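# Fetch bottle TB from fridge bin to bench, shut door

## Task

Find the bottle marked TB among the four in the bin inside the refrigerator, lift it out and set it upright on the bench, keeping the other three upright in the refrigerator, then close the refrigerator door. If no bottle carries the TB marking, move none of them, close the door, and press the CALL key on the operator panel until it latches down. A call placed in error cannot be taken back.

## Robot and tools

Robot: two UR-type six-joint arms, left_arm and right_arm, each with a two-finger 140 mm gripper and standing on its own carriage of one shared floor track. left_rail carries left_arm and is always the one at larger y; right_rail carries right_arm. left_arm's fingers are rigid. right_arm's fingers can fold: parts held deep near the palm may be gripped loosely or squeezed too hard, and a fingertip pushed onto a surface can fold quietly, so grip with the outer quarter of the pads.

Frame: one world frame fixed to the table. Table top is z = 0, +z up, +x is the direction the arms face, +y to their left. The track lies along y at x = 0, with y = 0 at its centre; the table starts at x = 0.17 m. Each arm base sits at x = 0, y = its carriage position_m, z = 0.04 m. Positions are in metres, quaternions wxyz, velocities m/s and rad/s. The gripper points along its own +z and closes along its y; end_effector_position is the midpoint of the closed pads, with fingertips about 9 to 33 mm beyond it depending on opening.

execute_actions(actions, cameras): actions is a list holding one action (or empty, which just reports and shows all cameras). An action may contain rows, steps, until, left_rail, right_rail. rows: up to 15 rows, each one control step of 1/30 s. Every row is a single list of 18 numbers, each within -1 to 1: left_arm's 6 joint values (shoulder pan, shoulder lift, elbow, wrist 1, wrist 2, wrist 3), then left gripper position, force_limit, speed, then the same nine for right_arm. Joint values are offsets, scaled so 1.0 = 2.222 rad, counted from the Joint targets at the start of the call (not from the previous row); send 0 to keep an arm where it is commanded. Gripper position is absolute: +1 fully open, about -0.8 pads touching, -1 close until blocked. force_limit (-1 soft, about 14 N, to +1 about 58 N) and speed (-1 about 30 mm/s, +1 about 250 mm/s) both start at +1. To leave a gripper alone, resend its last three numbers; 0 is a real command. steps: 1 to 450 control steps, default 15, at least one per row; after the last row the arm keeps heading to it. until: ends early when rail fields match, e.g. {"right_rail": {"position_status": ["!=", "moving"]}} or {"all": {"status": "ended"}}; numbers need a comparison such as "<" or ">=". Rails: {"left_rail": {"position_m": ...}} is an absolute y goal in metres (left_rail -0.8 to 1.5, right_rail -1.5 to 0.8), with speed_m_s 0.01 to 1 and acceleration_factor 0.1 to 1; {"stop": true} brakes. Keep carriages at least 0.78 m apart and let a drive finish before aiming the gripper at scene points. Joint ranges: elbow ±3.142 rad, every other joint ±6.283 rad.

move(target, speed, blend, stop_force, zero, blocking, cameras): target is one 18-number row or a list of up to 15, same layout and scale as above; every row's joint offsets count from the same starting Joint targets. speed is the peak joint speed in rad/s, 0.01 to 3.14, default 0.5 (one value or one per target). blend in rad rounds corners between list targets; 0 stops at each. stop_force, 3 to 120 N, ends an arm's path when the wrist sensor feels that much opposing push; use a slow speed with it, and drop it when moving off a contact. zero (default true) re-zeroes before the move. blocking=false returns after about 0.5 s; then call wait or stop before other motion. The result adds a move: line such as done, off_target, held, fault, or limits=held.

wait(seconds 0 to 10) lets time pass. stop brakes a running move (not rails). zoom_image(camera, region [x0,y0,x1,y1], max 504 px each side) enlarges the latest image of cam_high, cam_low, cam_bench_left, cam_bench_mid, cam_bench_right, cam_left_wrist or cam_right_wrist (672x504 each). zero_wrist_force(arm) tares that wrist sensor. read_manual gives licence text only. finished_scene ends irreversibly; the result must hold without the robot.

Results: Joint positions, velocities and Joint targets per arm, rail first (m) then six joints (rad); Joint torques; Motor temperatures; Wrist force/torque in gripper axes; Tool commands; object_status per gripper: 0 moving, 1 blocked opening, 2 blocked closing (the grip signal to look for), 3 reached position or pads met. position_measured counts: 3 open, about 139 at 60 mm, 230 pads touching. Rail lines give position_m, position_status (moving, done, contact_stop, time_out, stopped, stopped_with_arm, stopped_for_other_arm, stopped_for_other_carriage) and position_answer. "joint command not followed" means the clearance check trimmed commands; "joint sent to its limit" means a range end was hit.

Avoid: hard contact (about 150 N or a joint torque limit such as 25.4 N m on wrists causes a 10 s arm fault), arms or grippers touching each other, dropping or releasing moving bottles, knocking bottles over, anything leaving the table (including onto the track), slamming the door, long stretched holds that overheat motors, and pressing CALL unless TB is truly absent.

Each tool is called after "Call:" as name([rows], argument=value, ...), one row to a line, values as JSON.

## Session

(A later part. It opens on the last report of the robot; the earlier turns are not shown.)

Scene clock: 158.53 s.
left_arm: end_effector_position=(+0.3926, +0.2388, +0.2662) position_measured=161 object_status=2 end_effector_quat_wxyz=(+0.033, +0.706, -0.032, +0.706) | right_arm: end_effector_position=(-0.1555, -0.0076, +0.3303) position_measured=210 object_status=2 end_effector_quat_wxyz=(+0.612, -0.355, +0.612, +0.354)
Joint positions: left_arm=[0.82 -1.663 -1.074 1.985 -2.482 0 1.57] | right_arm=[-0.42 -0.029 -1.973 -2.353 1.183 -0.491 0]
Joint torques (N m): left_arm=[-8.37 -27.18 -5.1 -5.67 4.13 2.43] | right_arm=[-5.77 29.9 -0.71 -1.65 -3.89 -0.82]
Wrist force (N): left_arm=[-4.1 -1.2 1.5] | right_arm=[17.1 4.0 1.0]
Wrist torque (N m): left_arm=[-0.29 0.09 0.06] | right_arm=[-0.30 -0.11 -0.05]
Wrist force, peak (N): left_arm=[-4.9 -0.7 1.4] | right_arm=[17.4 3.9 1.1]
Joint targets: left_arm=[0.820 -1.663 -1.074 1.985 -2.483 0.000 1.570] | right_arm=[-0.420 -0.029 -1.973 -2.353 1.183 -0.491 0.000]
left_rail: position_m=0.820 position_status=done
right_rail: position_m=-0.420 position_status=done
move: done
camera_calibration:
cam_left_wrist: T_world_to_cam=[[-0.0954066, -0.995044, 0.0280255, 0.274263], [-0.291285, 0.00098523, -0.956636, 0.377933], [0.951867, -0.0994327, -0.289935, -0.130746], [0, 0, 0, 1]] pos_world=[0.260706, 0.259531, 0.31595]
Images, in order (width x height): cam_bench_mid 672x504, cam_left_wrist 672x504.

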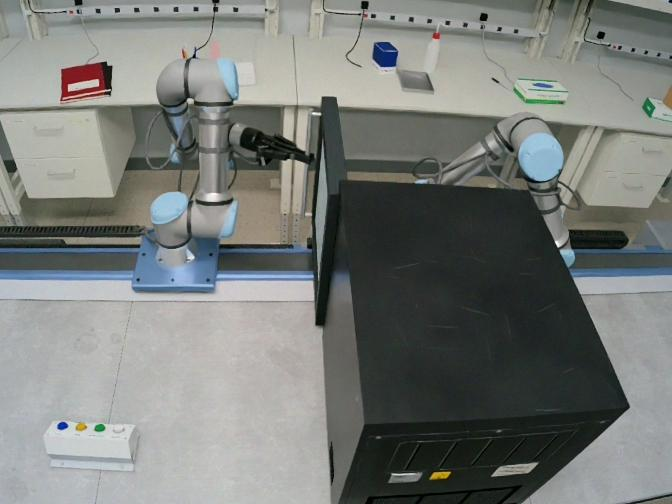

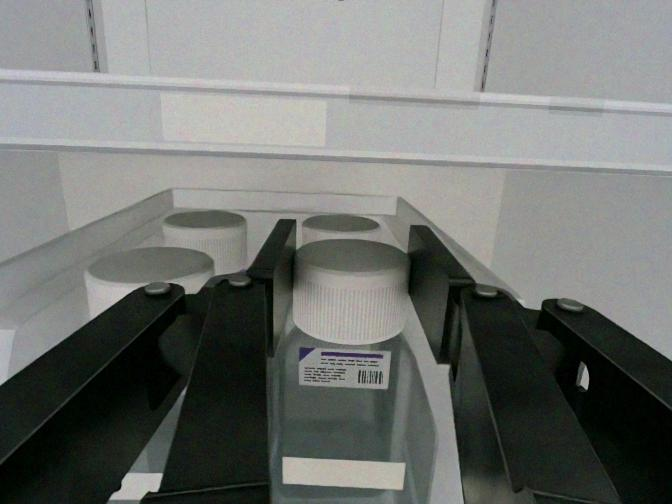

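Call:
move([
  [-0.0141,0.041,0.0208,-0.0618,0.0785,0,-1,0.1,-1,0,0,0,0,0,0,-1,0.1,-1],
  [-0.0266,0.0856,0.0317,-0.1173,0.1571,0,-1,0.1,-1,0,0,0,0,0,0,-1,0.1,-1],
], speed=0.12, blend=0.02, cameras=["cam_left_wrist"])

Scene clock: 165.63 s.
left_arm: end_effector_position=(+0.3423, +0.2403, +0.2761) position_measured=161 object_status=2 end_effector_quat_wxyz=(+0.062, +0.572, -0.043, +0.817) | right_arm: end_effector_position=(-0.1555, -0.0076, +0.3303) position_measured=210 object_status=2 end_effector_quat_wxyz=(+0.612, -0.355, +0.612, +0.354)
Joint positions: left_arm=[0.82 -1.722 -0.884 2.056 -2.743 0.349 1.57] | right_arm=[-0.42 -0.029 -1.973 -2.353 1.183 -0.491 0]
Joint torques (N m): left_arm=[-8.61 -29.69 0.78 -5.26 6.11 -0.87] | right_arm=[-6.24 26.7 -0.74 -2 -3.83 -0.76]
Wrist force (N): left_arm=[-3.6 -1.8 1.3] | right_arm=[16.9 4.3 1.3]
Wrist torque (N m): left_arm=[-0.33 -0.03 0.15] | right_arm=[-0.30 -0.09 -0.05]
Wrist force, peak (N): left_arm=[-5.5 -7.3 1.7] | right_arm=[17.4 4.2 1.0]
Joint targets: left_arm=[0.820 -1.722 -0.884 2.056 -2.743 0.349 1.570] | right_arm=[-0.420 -0.029 -1.973 -2.353 1.183 -0.491 0.000]
left_rail: position_m=0.820 position_status=done
right_rail: position_m=-0.420 position_status=done
move: done
camera_calibration:
cam_left_wrist: T_world_to_cam=[[-0.163052, -0.986296, 0.0251963, 0.29253], [0.0497754, -0.0337289, -0.998191, 0.275808], [0.985361, -0.161502, 0.0545928, -0.171438], [0, 0, 0, 1]] pos_world=[0.202897, 0.270136, 0.277298]
Images, in order (width x height): cam_left_wrist 672x504.

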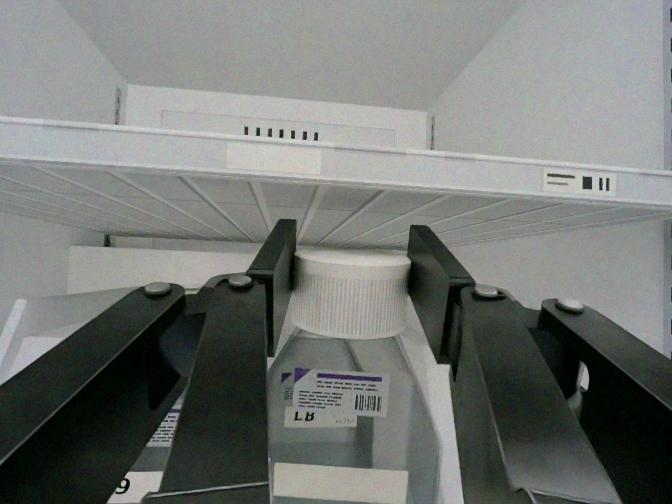

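Call:
zoom_image(camera="cam_left_wrist", region=[260, 350, 420, 504])

Scaled by 3.150 from the camera's 672x504 image, which has a finer 960x720 frame.

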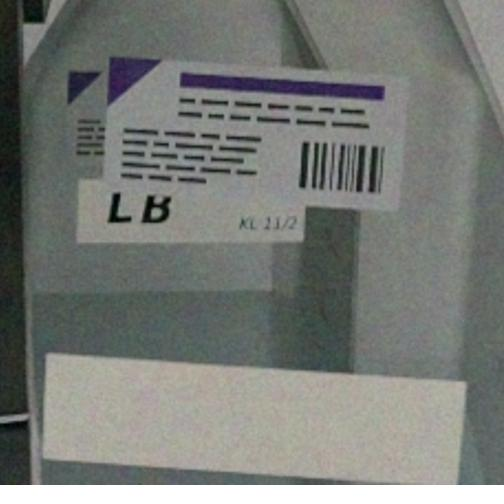

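Call:
move([
  [-0.0024,0.0336,-0.0051,-0.0285,0.0589,0,-1,0.1,-1,0,0,0,0,0,0,-1,0.1,-1],
  [-0.0065,0.0649,-0.0121,-0.0528,0.1179,0,-1,0.1,-1,0,0,0,0,0,0,-1,0.1,-1],
], speed=0.12, blend=0.02, cameras=["cam_left_wrist"])

Scene clock: 173.33 s.
left_arm: end_effector_position=(+0.2967, +0.2406, +0.2907) position_measured=161 object_status=2 end_effector_quat_wxyz=(+0.074, +0.460, -0.038, +0.884) | right_arm: end_effector_position=(-0.1555, -0.0076, +0.3303) position_measured=210 object_status=2 end_effector_quat_wxyz=(+0.612, -0.355, +0.612, +0.354)
Joint positions: left_arm=[0.82 -1.736 -0.74 2.029 -2.86 0.611 1.57] | right_arm=[-0.42 -0.029 -1.973 -2.353 1.183 -0.491 0]
Joint torques (N m): left_arm=[-11.43 -31.75 -26.2 -5.46 6.7 -2.34] | right_arm=[-6.96 23.08 -0.48 -2.37 -0.99 -0.83]
Wrist force (N): left_arm=[-5.2 -5.0 2.1] | right_arm=[15.4 4.3 0.9]
Wrist torque (N m): left_arm=[-0.34 0.04 0.60] | right_arm=[-0.30 -0.09 -0.05]
Wrist force, peak (N): left_arm=[-19.4 -4.7 0.0] | right_arm=[17.3 4.5 0.8]
Joint targets: left_arm=[0.820 -1.736 -0.740 2.029 -2.860 0.611 1.570] | right_arm=[-0.420 -0.029 -1.973 -2.353 1.183 -0.491 0.000]
left_rail: position_m=0.820 position_status=done
right_rail: position_m=-0.420 position_status=done
move: done
camera_calibration:
cam_left_wrist: T_world_to_cam=[[-0.183255, -0.98284, 0.0210659, 0.291305], [0.302426, -0.0767524, -0.950078, 0.213981], [0.935391, -0.167736, 0.311301, -0.185604], [0, 0, 0, 1]] pos_world=[0.162282, 0.271597, 0.254941]
Images, in order (width x height): cam_left_wrist 672x504.

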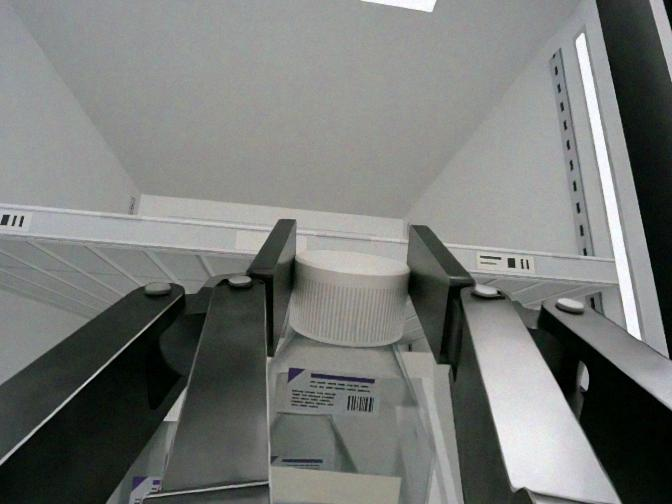

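Call:
move([
  [-0.0213,-0.0625,0.0284,0.0341,0,0,-1,0.1,-1,0,0,0,0,0,0,-1,0.1,-1],
  [-0.1241,-0.0772,0.0968,-0.0197,0,0,-1,0.1,-1,0,0,0,0,0,0,-1,0.1,-1],
], speed=0.15, blend=0.01, cameras=["cam_left_wrist","cam_right_wrist"])

Scene clock: 177.57 s.
left_arm: end_effector_position=(+0.1578, +0.2450, +0.3357) position_measured=232 object_status=3 end_effector_quat_wxyz=(+0.194, +0.451, -0.101, +0.865) | right_arm: end_effector_position=(-0.1555, -0.0076, +0.3303) position_measured=210 object_status=2 end_effector_quat_wxyz=(+0.612, -0.355, +0.612, +0.354)
Joint positions: left_arm=[0.82 -2.012 -0.911 2.244 -2.904 0.611 1.57] | right_arm=[-0.42 -0.029 -1.973 -2.353 1.183 -0.491 0]
Joint torques (N m): left_arm=[-7.7 -46.03 5.45 -5.15 -0.6 0.5] | right_arm=[-6.53 22.72 0.25 -2.56 0.49 -0.78]
Wrist force (N): left_arm=[0.7 -1.6 1.9] | right_arm=[16.2 4.4 0.6]
Wrist torque (N m): left_arm=[-0.34 -0.16 0.12] | right_arm=[-0.18 -0.11 -0.06]
Wrist force, peak (N): left_arm=[-14.6 -3.2 -3.7] | right_arm=[18.0 4.6 0.8]
Joint targets: left_arm=[0.820 -2.012 -0.911 2.244 -2.904 0.611 1.570] | right_arm=[-0.420 -0.029 -1.973 -2.353 1.183 -0.491 0.000]
left_rail: position_m=0.820 position_status=done
right_rail: position_m=-0.420 position_status=done
move: done
camera_calibration:
cam_left_wrist: T_world_to_cam=[[-0.44362, -0.895961, 0.0213317, 0.289036], [0.270241, -0.156424, -0.950001, 0.323719], [0.8545, -0.415675, 0.311518, 0.00457961], [0, 0, 0, 1]] pos_world=[0.0368268, 0.311506, 0.299941]
cam_right_wrist: T_world_to_cam=[[-0.889022, 0.456488, 0.0354774, -0.145462], [-0.103323, -0.275503, 0.955731, -0.316117], [0.446054, 0.846001, 0.292094, 0.122553], [0, 0, 0, 1]] pos_world=[-0.216647, -0.124369, 0.271486]
Images, in order (width x height): cam_left_wrist 672x504, cam_right_wrist 672x504.

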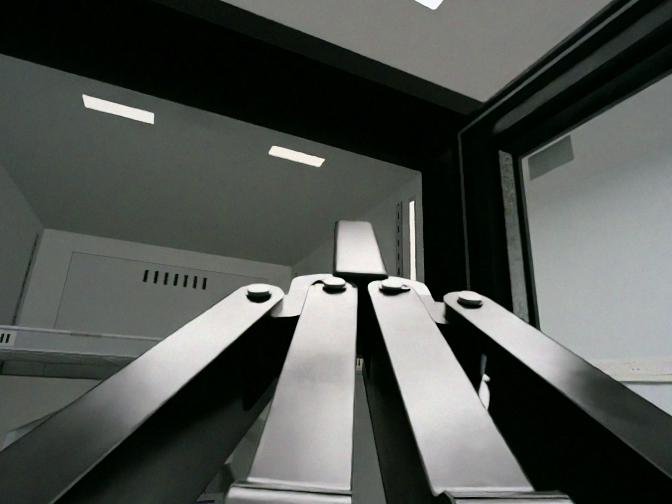

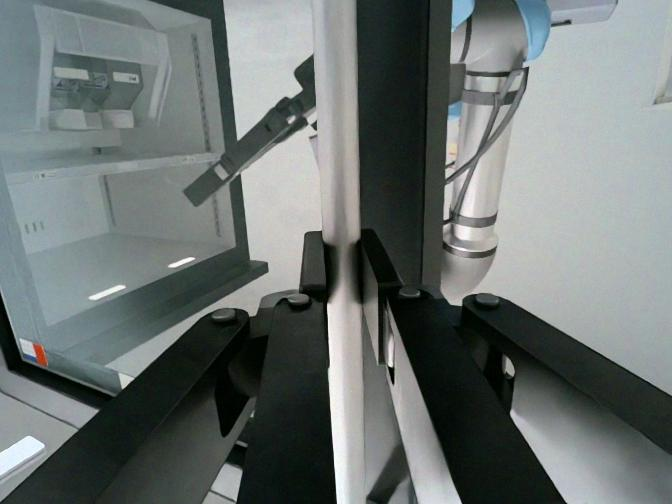

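Call:
zoom_image(camera="cam_right_wrist", region=[20, 10, 220, 180])

Scaled by 2.520 from the camera's 672x504 image, which has a finer 960x720 frame.

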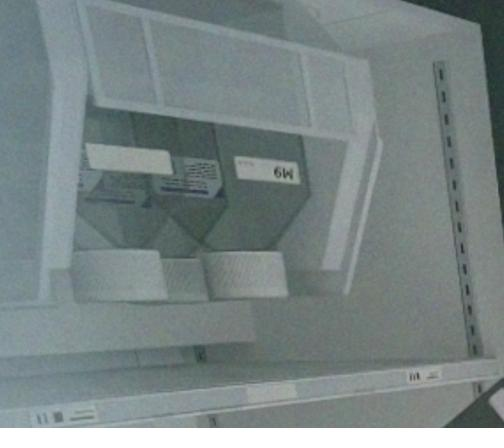

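Call:
execute_actions([
  {"left_rail":{"position_m":1.0},"rows":[[0,0,0,0,0,0,-0.157,0.1,-0.5,0,0,0,0,0,0,-1,0.1,-1]],"steps":150,"until":{"left_rail":{"position_status":["!=","moving"]}}},
])

Call:
move(target=[0.0909,-0.0293,-0.1919,0.2212,-0.275,0,-0.157,0.1,-0.5,0,0,0,0,0,0,-1,0.1,-1], speed=0.5, cameras=["cam_left_wrist"])

Call:
zoom_image(camera="cam_left_wrist", region=[200, 50, 500, 350])

Scene clock: 183.17 s.
left_arm: end_effector_position=(+0.1576, +0.4250, +0.3357) position_measured=149 object_status=3 end_effector_quat_wxyz=(+0.195, +0.451, -0.101, +0.865) | right_arm: end_effector_position=(-0.1555, -0.0076, +0.3303) position_measured=210 object_status=2 end_effector_quat_wxyz=(+0.612, -0.355, +0.612, +0.354)
Joint positions: left_arm=[1 -2.012 -0.911 2.244 -2.904 0.611 1.57] | right_arm=[-0.42 -0.029 -1.973 -2.353 1.183 -0.491 0]
Joint torques (N m): left_arm=[-5.47 -42.59 -5.55 -4.19 -0.45 2.26] | right_arm=[-6.48 22.21 0.21 -2.81 0.54 -0.81]
Wrist force (N): left_arm=[0.7 -1.7 1.9] | right_arm=[16.2 4.4 0.9]
Wrist torque (N m): left_arm=[-0.35 -0.13 0.11] | right_arm=[-0.18 -0.11 -0.06]
Wrist force, peak (N): left_arm=[1.1 -2.6 1.7] | right_arm=[16.4 4.2 0.8]
Joint targets: left_arm=[1.000 -2.012 -0.911 2.244 -2.904 0.611 1.570] | right_arm=[-0.420 -0.029 -1.973 -2.353 1.183 -0.491 0.000]
left_rail: position_m=1.000 position_status=done
right_rail: position_m=-0.420 position_status=done

Scene clock: 185.07 s.
left_arm: end_effector_position=(+0.2896, +0.3126, +0.2622) position_measured=149 object_status=3 end_effector_quat_wxyz=(+0.085, +0.702, -0.084, +0.702) | right_arm: end_effector_position=(-0.1555, -0.0076, +0.3303) position_measured=210 object_status=2 end_effector_quat_wxyz=(+0.612, -0.355, +0.612, +0.354)
Joint positions: left_arm=[1 -1.81 -0.976 1.818 -2.413 0 1.57] | right_arm=[-0.42 -0.029 -1.973 -2.353 1.183 -0.491 0]
Joint torques (N m): left_arm=[6.33 -53.6 -35.62 -0.41 -0.26 2.14] | right_arm=[-6.63 22.37 0.56 -2.83 0.58 -0.73]
Wrist force (N): left_arm=[0.6 -1.1 1.5] | right_arm=[16.3 4.4 0.7]
Wrist torque (N m): left_arm=[-0.31 -0.07 0.07] | right_arm=[-0.18 -0.14 -0.06]
Wrist force, peak (N): left_arm=[1.0 -2.3 1.6] | right_arm=[16.3 4.4 0.7]
Joint targets: left_arm=[1.000 -1.810 -0.976 1.818 -2.413 0.000 1.570] | right_arm=[-0.420 -0.029 -1.973 -2.353 1.183 -0.491 0.000]
left_rail: position_m=1.000 position_status=done
right_rail: position_m=-0.420 position_status=done
move: done
camera_calibration:
cam_left_wrist: T_world_to_cam=[[-0.240547, -0.970228, 0.0281897, 0.372159], [-0.287727, 0.0435383, -0.956722, 0.329757], [0.927012, -0.238248, -0.289633, 0.0240136], [0, 0, 0, 1]] pos_world=[0.162141, 0.352443, 0.31195]
Images, in order (width x height): cam_left_wrist 672x504.

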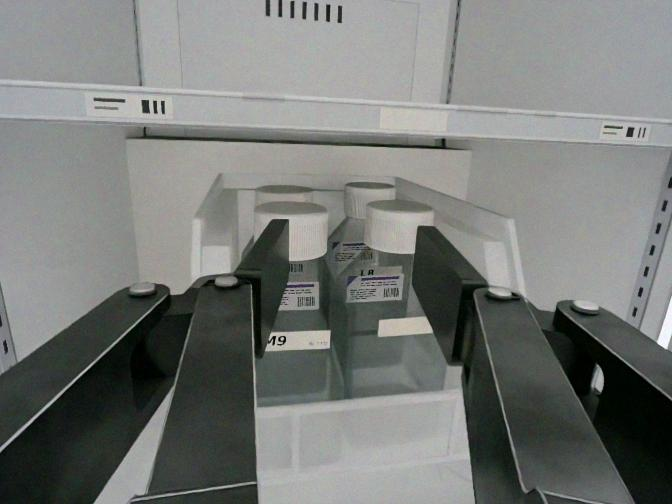

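Scaled by 1.680 from the camera's 672x504 image, which has a finer 960x720 frame.

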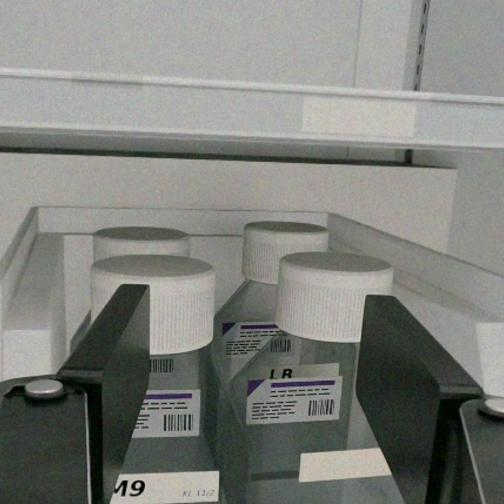

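Call:
zoom_image(camera="cam_left_wrist", region=[250, 240, 350, 360])

Scaled by 4.200 from the camera's 672x504 image, which has a finer 960x720 frame.

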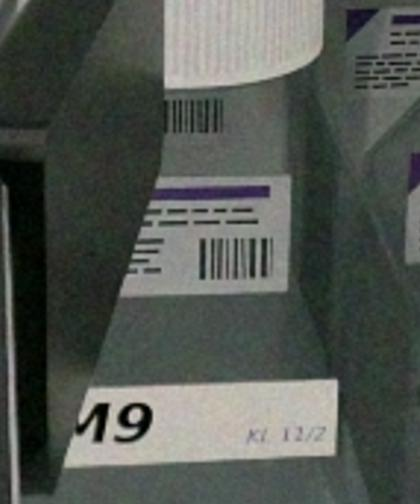

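Call:
move(target=[0,0.0,0.0,0.0,0,0,1,0.1,-0.5,0,0,0,0,0,0,-1,0.1,-1])

Scene clock: 189.47 s.
left_arm: end_effector_position=(+0.2896, +0.3125, +0.2622) position_measured=3 object_status=0 end_effector_quat_wxyz=(+0.085, +0.702, -0.084, +0.702) | right_arm: end_effector_position=(-0.1555, -0.0076, +0.3303) position_measured=210 object_status=2 end_effector_quat_wxyz=(+0.612, -0.355, +0.612, +0.354)
Joint positions: left_arm=[1 -1.81 -0.976 1.818 -2.413 0 1.57] | right_arm=[-0.42 -0.029 -1.973 -2.353 1.183 -0.491 0]
Joint torques (N m): left_arm=[7.09 -53.26 -34.32 -0.55 -0.09 2.14] | right_arm=[-6.26 21.72 0.5 -3.07 0.62 -0.81]
Wrist force (N): left_arm=[0.5 -1.1 1.4] | right_arm=[16.0 4.4 0.5]
Wrist torque (N m): left_arm=[-0.32 0.00 0.07] | right_arm=[-0.18 -0.08 -0.06]
Wrist force, peak (N): left_arm=[0.6 -1.3 1.7] | right_arm=[16.4 4.4 0.7]
Joint targets: left_arm=[1.000 -1.810 -0.976 1.818 -2.413 0.000 1.570] | right_arm=[-0.420 -0.029 -1.973 -2.353 1.183 -0.491 0.000]
left_rail: position_m=1.000 position_status=done
right_rail: position_m=-0.420 position_status=done
move: done

Call:
move(target=[0,-0.0349,-0.0103,0.0451,0,0,1,0.1,-0.5,0,0,0,0,0,0,-1,0.1,-1], speed=0.1, cameras=["cam_left_wrist"])

Call:
zoom_image(camera="cam_left_wrist", region=[220, 200, 420, 400])

Scene clock: 191.43 s.
left_arm: end_effector_position=(+0.2896, +0.3125, +0.3072) position_measured=3 object_status=3 end_effector_quat_wxyz=(+0.085, +0.702, -0.084, +0.702) | right_arm: end_effector_position=(-0.1555, -0.0076, +0.3303) position_measured=210 object_status=2 end_effector_quat_wxyz=(+0.612, -0.355, +0.612, +0.354)
Joint positions: left_arm=[1 -1.81 -1.054 1.795 -2.313 0 1.57] | right_arm=[-0.42 -0.029 -1.973 -2.353 1.183 -0.491 0]
Joint torques (N m): left_arm=[6.2 -52.43 -35.94 -0.49 -0.11 2.11] | right_arm=[-6.54 22.02 0.71 -3.21 0.63 -0.68]
Wrist force (N): left_arm=[0.6 -1.1 1.0] | right_arm=[16.1 4.3 0.7]
Wrist torque (N m): left_arm=[-0.32 -0.01 0.07] | right_arm=[-0.20 -0.09 -0.06]
Wrist force, peak (N): left_arm=[0.5 -1.2 1.7] | right_arm=[16.3 4.4 0.7]
Joint targets: left_arm=[1.000 -1.810 -1.054 1.795 -2.313 0.000 1.570] | right_arm=[-0.420 -0.029 -1.973 -2.353 1.183 -0.491 0.000]
left_rail: position_m=1.000 position_status=done
right_rail: position_m=-0.420 position_status=done
move: done
camera_calibration:
cam_left_wrist: T_world_to_cam=[[-0.240393, -0.97026, 0.0284231, 0.370796], [-0.288087, 0.0433532, -0.956622, 0.372801], [0.92694, -0.238153, -0.289941, 0.0371064], [0, 0, 0, 1]] pos_world=[0.16214, 0.352444, 0.356849]
Images, in order (width x height): cam_left_wrist 672x504.

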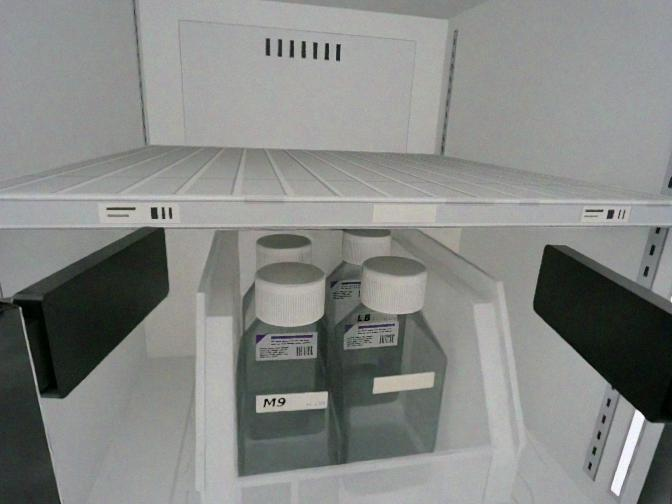

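Scaled by 2.520 from the camera's 672x504 image, which has a finer 960x720 frame.

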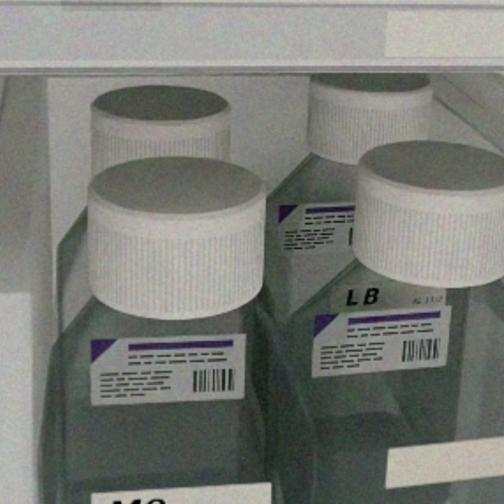

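Call:
move(target=[0,0.0172,0.0051,-0.0223,0,0,1,0.1,-0.5,0,0,0,0,0,0,-1,0.1,-1], speed=0.1, cameras=["cam_left_wrist"])

Call:
zoom_image(camera="cam_left_wrist", region=[240, 230, 340, 330])

Scene clock: 203.00 s.
left_arm: end_effector_position=(+0.2895, +0.3120, +0.2851) position_measured=3 object_status=3 end_effector_quat_wxyz=(+0.085, +0.702, -0.084, +0.702) | right_arm: end_effector_position=(-0.1555, -0.0076, +0.3303) position_measured=210 object_status=2 end_effector_quat_wxyz=(+0.612, -0.355, +0.612, +0.354)
Joint positions: left_arm=[1 -1.81 -1.016 1.806 -2.362 0 1.57] | right_arm=[-0.42 -0.029 -1.973 -2.353 1.183 -0.491 0]
Joint torques (N m): left_arm=[4.69 -29.11 -5.44 -4.81 0.91 2.13] | right_arm=[-6.89 21.59 1.03 -3.73 0.6 -0.68]
Wrist force (N): left_arm=[0.7 -0.9 1.4] | right_arm=[16.2 4.2 0.7]
Wrist torque (N m): left_arm=[-0.25 -0.02 0.07] | right_arm=[-0.22 -0.12 -0.05]
Wrist force, peak (N): left_arm=[1.3 -0.8 1.0] | right_arm=[16.4 4.3 0.7]
Joint targets: left_arm=[1.000 -1.810 -1.016 1.806 -2.362 0.000 1.570] | right_arm=[-0.420 -0.029 -1.973 -2.353 1.183 -0.491 0.000]
left_rail: position_m=1.000 position_status=done
right_rail: position_m=-0.420 position_status=done
move: done
camera_calibration:
cam_left_wrist: T_world_to_cam=[[-0.240483, -0.970236, 0.0284518, 0.370909], [-0.288083, 0.0433516, -0.956624, 0.351749], [0.926918, -0.238248, -0.289934, 0.0307357], [0, 0, 0, 1]] pos_world=[0.16204, 0.351943, 0.334849]
Images, in order (width x height): cam_left_wrist 672x504.

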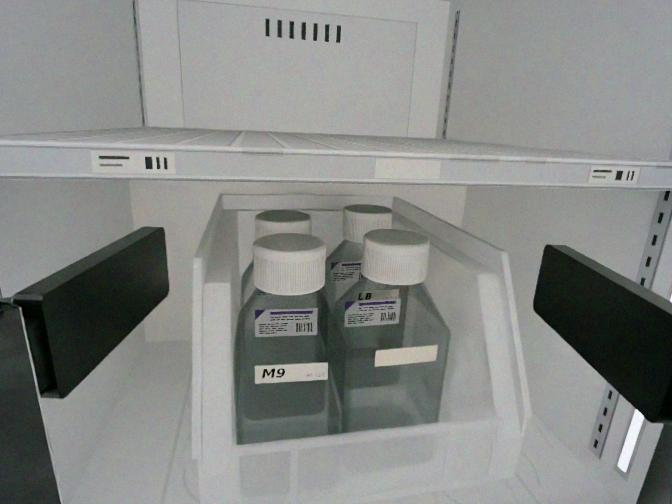

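Scaled by 5.040 from the camera's 672x504 image, which has a finer 960x720 frame.

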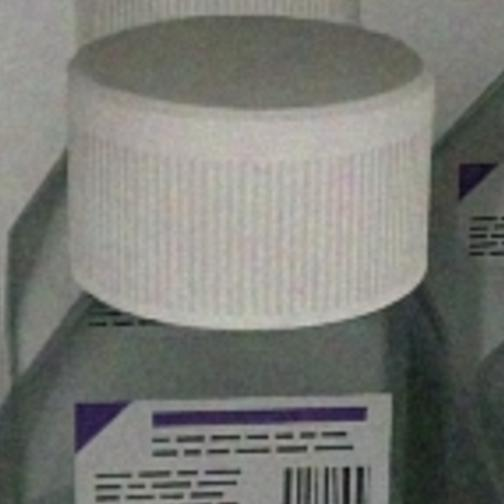

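Call:
zoom_image(camera="cam_left_wrist", region=[200, 270, 470, 470])

Call:
zoom_image(camera="cam_left_wrist", region=[225, 290, 345, 450])

Scaled by 1.867 from the camera's 672x504 image, which has a finer 960x720 frame.

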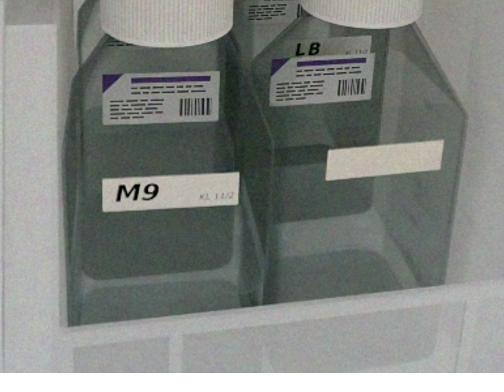

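Scaled by 3.150 from the camera's 672x504 image, which has a finer 960x720 frame.

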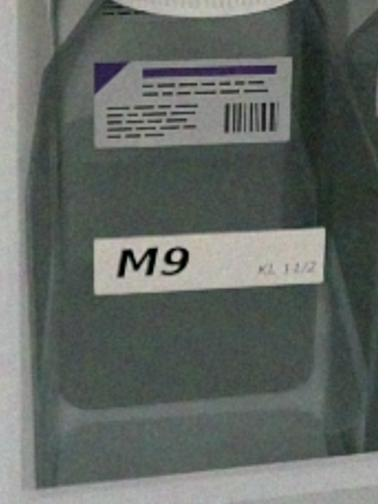

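Call:
zoom_image(camera="cam_left_wrist", region=[330, 280, 460, 410])

Scaled by 3.877 from the camera's 672x504 image, which has a finer 960x720 frame.

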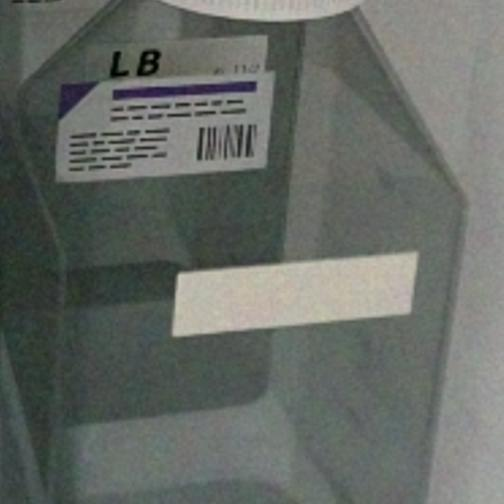

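Call:
move(target=[0.0285,0.0296,-0.0176,-0.0118,0,0,-0.157,0.1,-0.5,0,0,0,0,0,0,-1,0.1,-1], speed=0.08, stop_force=8, cameras=["cam_left_wrist"])

Call:
zoom_image(camera="cam_left_wrist", region=[200, 50, 500, 350])

Scene clock: 218.00 s.
left_arm: end_effector_position=(+0.3297, +0.3162, +0.2622) position_measured=149 object_status=3 end_effector_quat_wxyz=(+0.063, +0.704, -0.062, +0.704) | right_arm: end_effector_position=(-0.1555, -0.0076, +0.3303) position_measured=210 object_status=2 end_effector_quat_wxyz=(+0.612, -0.355, +0.612, +0.354)
Joint positions: left_arm=[1 -1.747 -0.95 1.767 -2.388 0 1.57] | right_arm=[-0.42 -0.029 -1.973 -2.353 1.183 -0.491 0]
Joint torques (N m): left_arm=[6.64 -31.23 -34.17 -5.06 1.83 2] | right_arm=[-6.37 22.1 1.81 -4.28 0.58 -0.66]
Wrist force (N): left_arm=[0.8 -1.0 1.5] | right_arm=[15.8 4.2 0.7]
Wrist torque (N m): left_arm=[-0.30 -0.12 0.05] | right_arm=[-0.23 -0.02 -0.05]
Wrist force, peak (N): left_arm=[0.3 -1.2 1.9] | right_arm=[16.4 4.3 0.8]
Joint targets: left_arm=[1.000 -1.747 -0.950 1.767 -2.388 0.000 1.570] | right_arm=[-0.420 -0.029 -1.973 -2.353 1.183 -0.491 0.000]
left_rail: position_m=1.000 position_status=done
right_rail: position_m=-0.420 position_status=done
move: done
camera_calibration:
cam_left_wrist: T_world_to_cam=[[-0.178531, -0.983535, 0.028016, 0.369254], [-0.290184, 0.0254243, -0.956633, 0.34762], [0.94017, -0.178918, -0.289945, -0.0353509], [0, 0, 0, 1]] pos_world=[0.200033, 0.348011, 0.31195]
Images, in order (width x height): cam_left_wrist 672x504.

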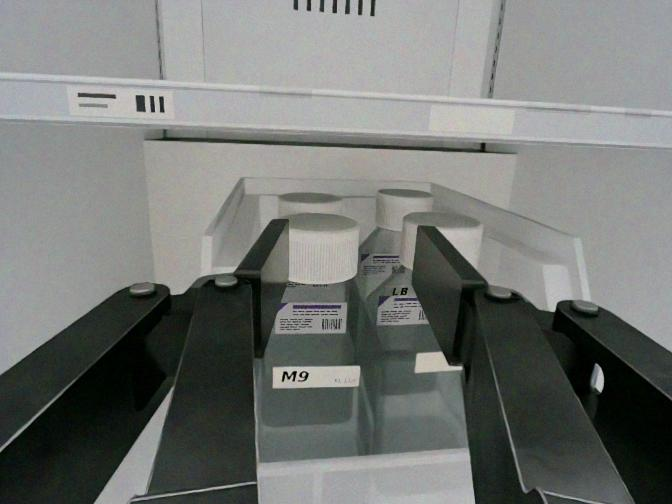

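Scaled by 1.680 from the camera's 672x504 image, which has a finer 960x720 frame.

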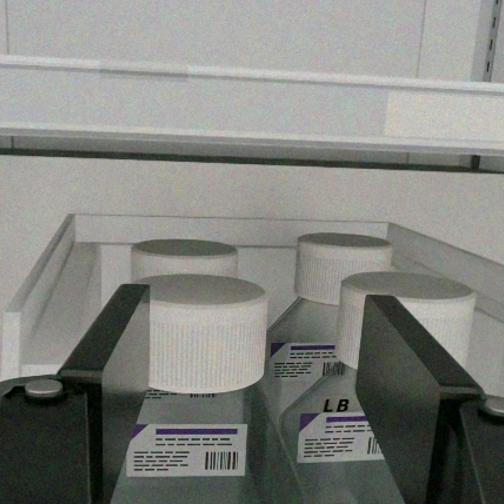

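Call:
move(target=[0.0249,0.0146,-0.0283,0.0136,0,0,-0.157,0.1,-0.5,0,0,0,0,0,0,-1,0.1,-1], speed=0.06, stop_force=6, cameras=["cam_left_wrist"])

Call:
zoom_image(camera="cam_left_wrist", region=[200, 100, 500, 400])

Scene clock: 221.47 s.
left_arm: end_effector_position=(+0.3646, +0.3160, +0.2623) position_measured=149 object_status=3 end_effector_quat_wxyz=(+0.043, +0.706, -0.042, +0.706) | right_arm: end_effector_position=(-0.1555, -0.0076, +0.3303) position_measured=210 object_status=2 end_effector_quat_wxyz=(+0.612, -0.355, +0.612, +0.354)
Joint positions: left_arm=[1 -1.692 -0.917 1.704 -2.358 0 1.57] | right_arm=[-0.42 -0.029 -1.973 -2.353 1.183 -0.491 0]
Joint torques (N m): left_arm=[7.15 -33.47 -34.87 -0.45 2.08 1.92] | right_arm=[-6.12 21.78 2.36 -4.56 0.58 -0.67]
Wrist force (N): left_arm=[0.8 -1.2 1.2] | right_arm=[16.0 4.3 0.8]
Wrist torque (N m): left_arm=[-0.32 -0.13 0.06] | right_arm=[-0.20 -0.07 -0.06]
Wrist force, peak (N): left_arm=[0.7 -1.5 1.5] | right_arm=[16.5 4.3 0.9]
Joint targets: left_arm=[1.000 -1.692 -0.917 1.704 -2.358 0.000 1.570] | right_arm=[-0.420 -0.029 -1.973 -2.353 1.183 -0.491 0.000]
left_rail: position_m=1.000 position_status=done
right_rail: position_m=-0.420 position_status=done
move: done
camera_calibration:
cam_left_wrist: T_world_to_cam=[[-0.123922, -0.991891, 0.0282125, 0.357916], [-0.291157, 0.00916625, -0.956631, 0.363356], [0.948615, -0.126762, -0.289932, -0.0877799], [0, 0, 0, 1]] pos_world=[0.233417, 0.340556, 0.312049]
Images, in order (width x height): cam_left_wrist 672x504.

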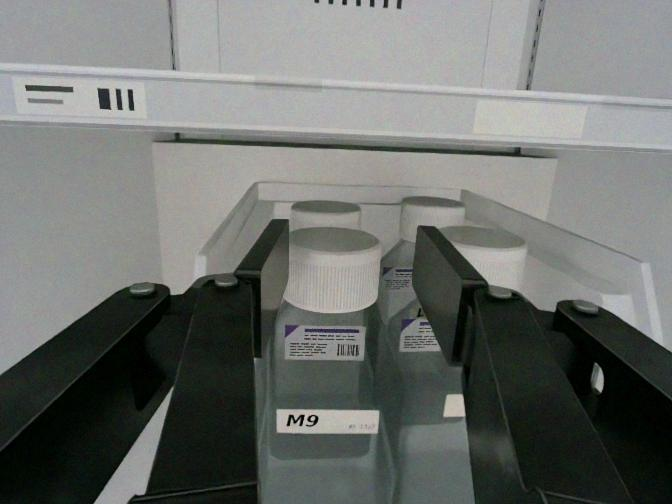

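Scaled by 1.680 from the camera's 672x504 image, which has a finer 960x720 frame.

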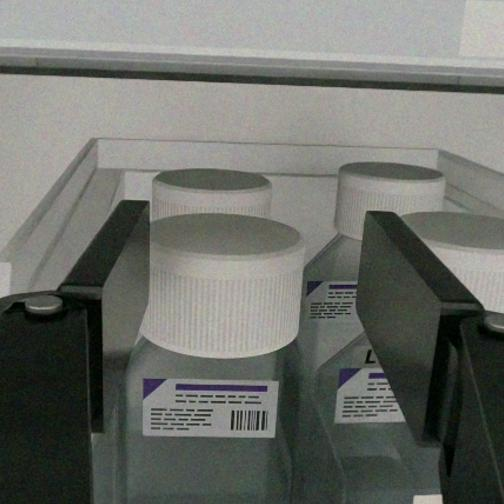

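Call:
move([
  [-0.0006,-0.0053,0.012,-0.0066,0,0,-0.157,0.1,-0.5,0,0,0,0,0,0,-1,0.1,-1],
  [0.0194,0.0121,-0.0199,0.0079,0,0,-0.157,0.1,-0.5,0,0,0,0,0,0,-1,0.1,-1],
], speed=0.05, stop_force=6, cameras=["cam_left_wrist"])

Call:
zoom_image(camera="cam_left_wrist", region=[200, 100, 500, 400])

Scene clock: 225.70 s.
left_arm: end_effector_position=(+0.3927, +0.3187, +0.2601) position_measured=149 object_status=3 end_effector_quat_wxyz=(+0.028, +0.707, -0.027, +0.707) | right_arm: end_effector_position=(-0.1555, -0.0076, +0.3303) position_measured=210 object_status=2 end_effector_quat_wxyz=(+0.612, -0.355, +0.612, +0.354)
Joint positions: left_arm=[1 -1.649 -0.89 1.66 -2.341 0 1.57] | right_arm=[-0.42 -0.029 -1.973 -2.353 1.183 -0.491 0]
Joint torques (N m): left_arm=[6.73 -34.24 -34.84 -0.34 2.3 1.83] | right_arm=[-6.39 21.96 2.63 -4.6 0.5 -0.6]
Wrist force (N): left_arm=[0.7 -1.3 1.2] | right_arm=[15.9 4.4 0.4]
Wrist torque (N m): left_arm=[-0.33 -0.11 0.07] | right_arm=[-0.19 -0.04 -0.06]
Wrist force, peak (N): left_arm=[1.0 -1.4 1.3] | right_arm=[16.3 4.4 0.7]
Joint targets: left_arm=[1.000 -1.649 -0.890 1.660 -2.341 0.000 1.570] | right_arm=[-0.420 -0.029 -1.973 -2.353 1.183 -0.491 0.000]
left_rail: position_m=1.000 position_status=done
right_rail: position_m=-0.420 position_status=done
move: done
camera_calibration:
cam_left_wrist: T_world_to_cam=[[-0.0810634, -0.996315, 0.0280299, 0.34866], [-0.291258, -0.00321591, -0.956639, 0.373276], [0.953204, -0.0857124, -0.289924, -0.12958], [0, 0, 0, 1]] pos_world=[0.260499, 0.337469, 0.30975]
Images, in order (width x height): cam_left_wrist 672x504.

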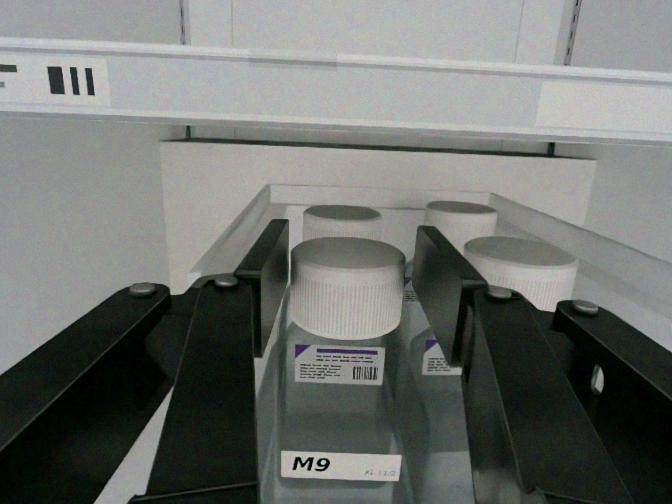

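Scaled by 1.680 from the camera's 672x504 image, which has a finer 960x720 frame.

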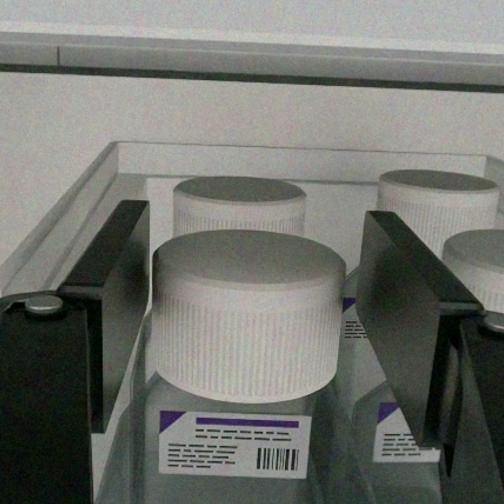

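Call:
execute_actions([
  {"rows":[[0,0,0,0,0,0,-1,0.6,-1,0,0,0,0,0,0,-1,0.1,-1]],"steps":60},
], cameras=["cam_left_wrist"])

Scene clock: 228.17 s.
left_arm: end_effector_position=(+0.3927, +0.3187, +0.2601) position_measured=162 object_status=2 end_effector_quat_wxyz=(+0.028, +0.707, -0.027, +0.707) | right_arm: end_effector_position=(-0.1555, -0.0076, +0.3303) position_measured=210 object_status=2 end_effector_quat_wxyz=(+0.612, -0.355, +0.612, +0.354)
Joint positions: left_arm=[1 -1.648 -0.89 1.66 -2.341 0 1.57] | right_arm=[-0.42 -0.029 -1.973 -2.353 1.183 -0.491 0]
Joint torques (N m): left_arm=[2.89 -34.34 -34.01 -1.08 2.61 1.81] | right_arm=[-6.3 21.57 2.32 -4.86 0.54 -0.56]
Wrist force (N): left_arm=[2.0 -2.8 0.6] | right_arm=[16.3 4.1 0.9]
Wrist torque (N m): left_arm=[-0.30 -0.19 0.17] | right_arm=[-0.20 -0.12 -0.05]
Wrist force, peak (N): left_arm=[2.1 -2.8 0.6] | right_arm=[16.4 4.1 0.8]
Joint targets: left_arm=[1.000 -1.649 -0.890 1.660 -2.341 0.000 1.570] | right_arm=[-0.420 -0.029 -1.973 -2.353 1.183 -0.491 0.000]
left_rail: position_m=1.000 position_status=done
right_rail: position_m=-0.420 position_status=done
camera_calibration:
cam_left_wrist: T_world_to_cam=[[-0.0810634, -0.996315, 0.0280299, 0.34866], [-0.291258, -0.00321591, -0.956639, 0.373276], [0.953204, -0.0857124, -0.289924, -0.12958], [0, 0, 0, 1]] pos_world=[0.260499, 0.337469, 0.30975]
Images, in order (width x height): cam_left_wrist 672x504.

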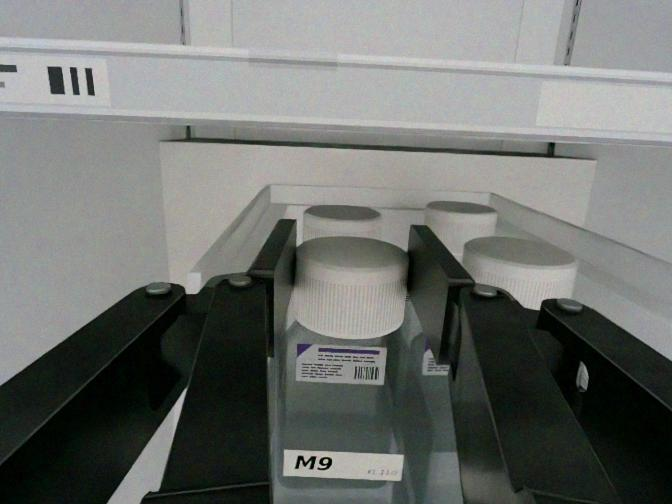

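Call:
move([
  [-0.0139,0.0288,0.0215,-0.0503,0.0788,0,-1,0.6,-1,0,0,0,0,0,0,-1,0.1,-1],
  [-0.0227,0.0664,0.028,-0.0945,0.1575,0,-1,0.6,-1,0,0,0,0,0,0,-1,0.1,-1],
  [-0.0207,0.1093,0.0143,-0.1237,0.2356,0,-1,0.6,-1,0,0,0,0,0,0,-1,0.1,-1],
], speed=0.1, blend=0.02, cameras=["cam_left_wrist"])

Call:
zoom_image(camera="cam_left_wrist", region=[250, 200, 450, 500])

Scene clock: 239.67 s.
left_arm: end_effector_position=(+0.3213, +0.3194, +0.2754) position_measured=162 object_status=2 end_effector_quat_wxyz=(+0.054, +0.499, -0.030, +0.864) | right_arm: end_effector_position=(-0.1555, -0.0076, +0.3303) position_measured=210 object_status=2 end_effector_quat_wxyz=(+0.612, -0.355, +0.612, +0.354)
Joint positions: left_arm=[1 -1.695 -0.648 1.692 -2.615 0.523 1.57] | right_arm=[-0.42 -0.029 -1.973 -2.353 1.183 -0.491 0]
Joint torques (N m): left_arm=[5.46 -40.75 -31.99 -5.58 6.63 1.63] | right_arm=[-6.12 22.96 2.62 -4.86 0.51 -0.61]
Wrist force (N): left_arm=[-4.8 -2.8 0.6] | right_arm=[15.4 4.6 0.5]
Wrist torque (N m): left_arm=[-0.43 -0.04 0.25] | right_arm=[-0.19 -0.05 -0.06]
Wrist force, peak (N): left_arm=[-5.0 -2.7 0.5] | right_arm=[16.5 4.0 0.7]
Joint targets: left_arm=[1.000 -1.695 -0.648 1.692 -2.615 0.523 1.570] | right_arm=[-0.420 -0.029 -1.973 -2.353 1.183 -0.491 0.000]
left_rail: position_m=1.000 position_status=done
right_rail: position_m=-0.420 position_status=done
move: done
camera_calibration:
cam_left_wrist: T_world_to_cam=[[-0.139959, -0.989894, 0.0228358, 0.361501], [0.221667, -0.0538018, -0.973637, 0.223233], [0.965026, -0.131208, 0.226957, -0.188582], [0, 0, 0, 1]] pos_world=[0.183099, 0.345114, 0.251893]
Images, in order (width x height): cam_left_wrist 672x504.

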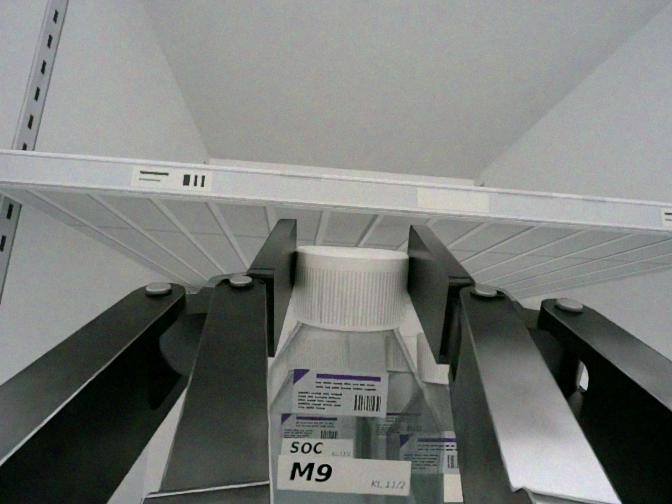

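Scaled by 1.680 from the camera's 672x504 image, which has a finer 960x720 frame.

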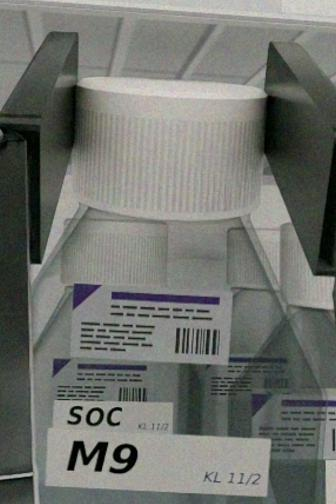

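Call:
move([
  [-0.002,-0.0429,0.0137,0.0292,-0.0781,0,-1,0.6,-1,0,0,0,0,0,0,-1,0.1,-1],
  [0.0068,-0.0805,0.0072,0.0734,-0.1568,0,-1,0.6,-1,0,0,0,0,0,0,-1,0.1,-1],
  [0.0207,-0.1093,-0.0143,0.1237,-0.2356,0,-1,0.6,-1,0,0,0,0,0,0,-1,0.1,-1],
], speed=0.1, blend=0.02, cameras=["cam_left_wrist"])

Scene clock: 249.80 s.
left_arm: end_effector_position=(+0.3927, +0.3186, +0.2601) position_measured=162 object_status=2 end_effector_quat_wxyz=(+0.028, +0.707, -0.027, +0.707) | right_arm: end_effector_position=(-0.1555, -0.0076, +0.3303) position_measured=210 object_status=2 end_effector_quat_wxyz=(+0.612, -0.355, +0.612, +0.354)
Joint positions: left_arm=[1 -1.649 -0.89 1.66 -2.341 0 1.57] | right_arm=[-0.42 -0.029 -1.973 -2.353 1.183 -0.491 0]
Joint torques (N m): left_arm=[7.7 -46.44 -28.53 1.29 -6.2 1.55] | right_arm=[-6.35 23.12 2.98 -4.82 0.55 -0.61]
Wrist force (N): left_arm=[21.7 -2.4 -2.0] | right_arm=[18.3 3.3 1.1]
Wrist torque (N m): left_arm=[-0.42 -0.39 -0.03] | right_arm=[-0.22 -0.12 -0.05]
Wrist force, peak (N): left_arm=[21.7 -2.4 -2.0] | right_arm=[18.4 3.8 1.3]
Joint targets: left_arm=[1.000 -1.649 -0.890 1.660 -2.341 0.000 1.570] | right_arm=[-0.420 -0.029 -1.973 -2.353 1.183 -0.491 0.000]
left_rail: position_m=1.000 position_status=done
right_rail: position_m=-0.420 position_status=done
move: done
camera_calibration:
cam_left_wrist: T_world_to_cam=[[-0.0811444, -0.996305, 0.0281309, 0.348635], [-0.290991, -0.00331335, -0.95672, 0.373332], [0.953278, -0.0858183, -0.289647, -0.129525], [0, 0, 0, 1]] pos_world=[0.260399, 0.337468, 0.30985]
Images, in order (width x height): cam_left_wrist 672x504.

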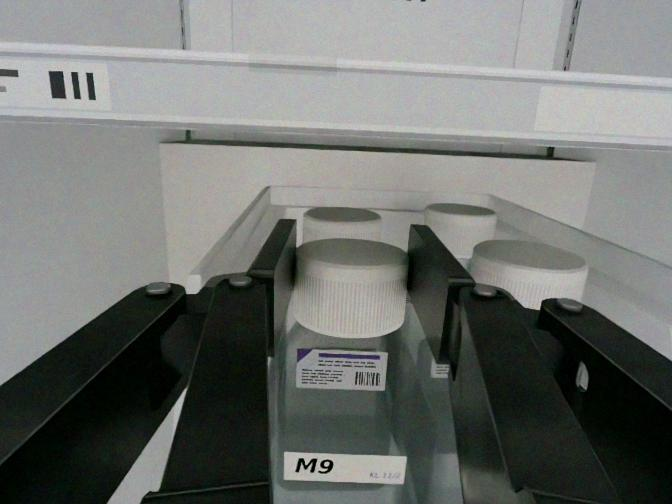

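Call:
move(target=[0,-0.001,-0.0003,0.0013,0,0,-1,0.6,-1,0,0,0,0,0,0,-1,0.1,-1], speed=0.05)

Call:
execute_actions([
  {"rows":[[0,0,0,0,0,0,-0.13,0.1,-1,0,0,0,0,0,0,-1,0.1,-1]],"steps":30},
], cameras=["cam_left_wrist"])

Scene clock: 251.07 s.
left_arm: end_effector_position=(+0.3927, +0.3186, +0.2613) position_measured=162 object_status=2 end_effector_quat_wxyz=(+0.028, +0.707, -0.027, +0.706) | right_arm: end_effector_position=(-0.1555, -0.0076, +0.3303) position_measured=210 object_status=2 end_effector_quat_wxyz=(+0.612, -0.355, +0.612, +0.354)
Joint positions: left_arm=[1 -1.648 -0.893 1.659 -2.338 0 1.57] | right_arm=[-0.42 -0.029 -1.973 -2.353 1.183 -0.491 0]
Joint torques (N m): left_arm=[6.98 -56.86 -34.39 -0.28 4.38 1.56] | right_arm=[-6.01 22.87 3.51 -4.73 0.44 -0.59]
Wrist force (N): left_arm=[2.9 -0.8 0.4] | right_arm=[16.4 4.3 0.7]
Wrist torque (N m): left_arm=[-0.40 -0.15 -0.12] | right_arm=[-0.17 -0.13 -0.06]
Wrist force, peak (N): left_arm=[22.9 -2.7 -2.2] | right_arm=[18.7 3.5 1.4]
Joint targets: left_arm=[1.000 -1.649 -0.893 1.659 -2.338 0.000 1.570] | right_arm=[-0.420 -0.029 -1.973 -2.353 1.183 -0.491 0.000]
left_rail: position_m=1.000 position_status=done
right_rail: position_m=-0.420 position_status=done
move: done

Scene clock: 252.27 s.
left_arm: end_effector_position=(+0.3927, +0.3186, +0.2615) position_measured=145 object_status=3 end_effector_quat_wxyz=(+0.028, +0.707, -0.027, +0.707) | right_arm: end_effector_position=(-0.1555, -0.0076, +0.3303) position_measured=210 object_status=2 end_effector_quat_wxyz=(+0.612, -0.355, +0.612, +0.354)
Joint positions: left_arm=[1 -1.648 -0.893 1.659 -2.338 0 1.57] | right_arm=[-0.42 -0.029 -1.973 -2.353 1.183 -0.491 0]
Joint torques (N m): left_arm=[1.7 -56.73 -35.29 -1.03 5.49 1.49] | right_arm=[-6.07 23 3.52 -4.71 0.53 -0.52]
Wrist force (N): left_arm=[0.7 -1.5 1.1] | right_arm=[16.2 4.4 0.6]
Wrist torque (N m): left_arm=[-0.37 -0.11 0.08] | right_arm=[-0.15 -0.07 -0.06]
Wrist force, peak (N): left_arm=[2.2 -0.8 0.7] | right_arm=[16.5 4.2 0.4]
Joint targets: left_arm=[1.000 -1.649 -0.893 1.659 -2.338 0.000 1.570] | right_arm=[-0.420 -0.029 -1.973 -2.353 1.183 -0.491 0.000]
left_rail: position_m=1.000 position_status=done
right_rail: position_m=-0.420 position_status=done
camera_calibration:
cam_left_wrist: T_world_to_cam=[[-0.0809686, -0.996323, 0.0280004, 0.348608], [-0.291258, -0.00321538, -0.956639, 0.374615], [0.953212, -0.0856131, -0.289927, -0.129208], [0, 0, 0, 1]] pos_world=[0.260499, 0.337469, 0.31115]
Images, in order (width x height): cam_left_wrist 672x504.

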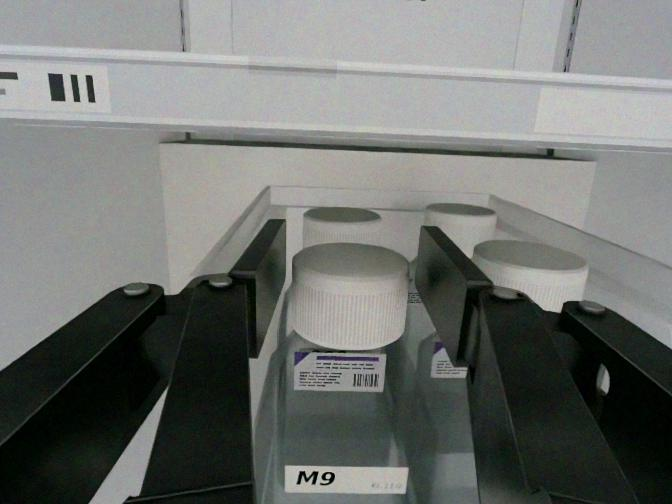

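Call:
move([
  [-0.02,-0.0164,0.0322,-0.0158,0,0,-0.13,0.1,-1,0,0,0,0,0,0,-1,0.1,-1],
  [-0.0443,-0.0257,0.0485,-0.0228,0,0,-0.13,0.1,-1,0,0,0,0,0,0,-1,0.1,-1],
  [-0.0728,-0.0376,0.0713,-0.0338,0,0,-0.13,0.1,-1,0,0,0,0,0,0,-1,0.1,-1],
], speed=0.1, blend=0.01, cameras=["cam_left_wrist"])

Call:
zoom_image(camera="cam_left_wrist", region=[230, 170, 530, 470])

Scene clock: 255.50 s.
left_arm: end_effector_position=(+0.2898, +0.3125, +0.2622) position_measured=145 object_status=3 end_effector_quat_wxyz=(+0.085, +0.702, -0.084, +0.702) end_effector_velocity=(-0.003, -0.001, +0.001) end_effector_angular_velocity=(-0.002, +0.001, -0.005) | right_arm: end_effector_position=(-0.1555, -0.0076, +0.3303) position_measured=210 object_status=2 end_effector_quat_wxyz=(+0.612, -0.355, +0.612, +0.354)
Joint positions: left_arm=[1 -1.81 -0.976 1.817 -2.413 0 1.57] | right_arm=[-0.42 -0.029 -1.973 -2.353 1.183 -0.491 0]
Joint velocities: left_arm=[0 -0.005 -0.002 0.002 -0.002 0 0] | right_arm=[within noise]
Joint torques (N m): left_arm=[-8.38 -53.38 -4.29 -5.19 3.69 1.48] | right_arm=[-6.44 23.14 3.22 -4.77 0.51 -0.59]
Wrist force (N): left_arm=[0.6 -1.1 1.6] | right_arm=[16.1 4.3 0.8]
Wrist torque (N m): left_arm=[-0.31 -0.08 0.07] | right_arm=[-0.18 -0.07 -0.05]
Wrist force, peak (N): left_arm=[1.2 -1.3 1.9] | right_arm=[16.5 4.2 0.9]
Joint targets: left_arm=[1.000 -1.810 -0.976 1.818 -2.413 0.000 1.570] | right_arm=[-0.420 -0.029 -1.973 -2.353 1.183 -0.491 0.000]
left_rail: position_m=1.000 position_status=done
right_rail: position_m=-0.420 position_status=done
move: done
camera_calibration:
cam_left_wrist: T_world_to_cam=[[-0.24013, -0.97033, 0.0282372, 0.372065], [-0.288049, 0.0434456, -0.95663, 0.329874], [0.92702, -0.237849, -0.289935, 0.023757], [0, 0, 0, 1]] pos_world=[0.162341, 0.352345, 0.311949]
Images, in order (width x height): cam_left_wrist 672x504.

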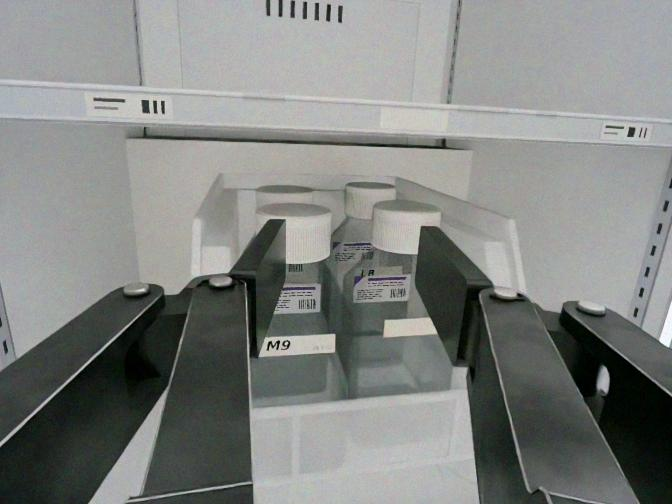

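Scaled by 1.680 from the camera's 672x504 image, which has a finer 960x720 frame.

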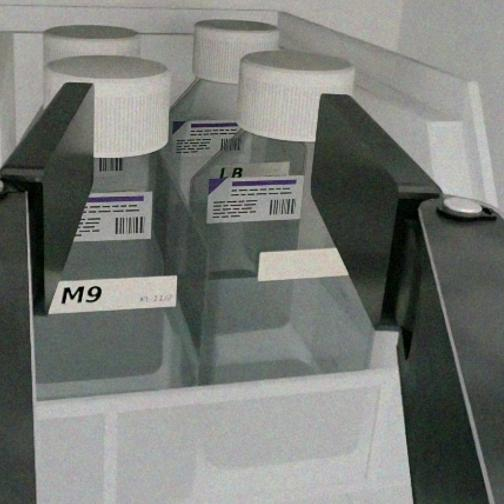

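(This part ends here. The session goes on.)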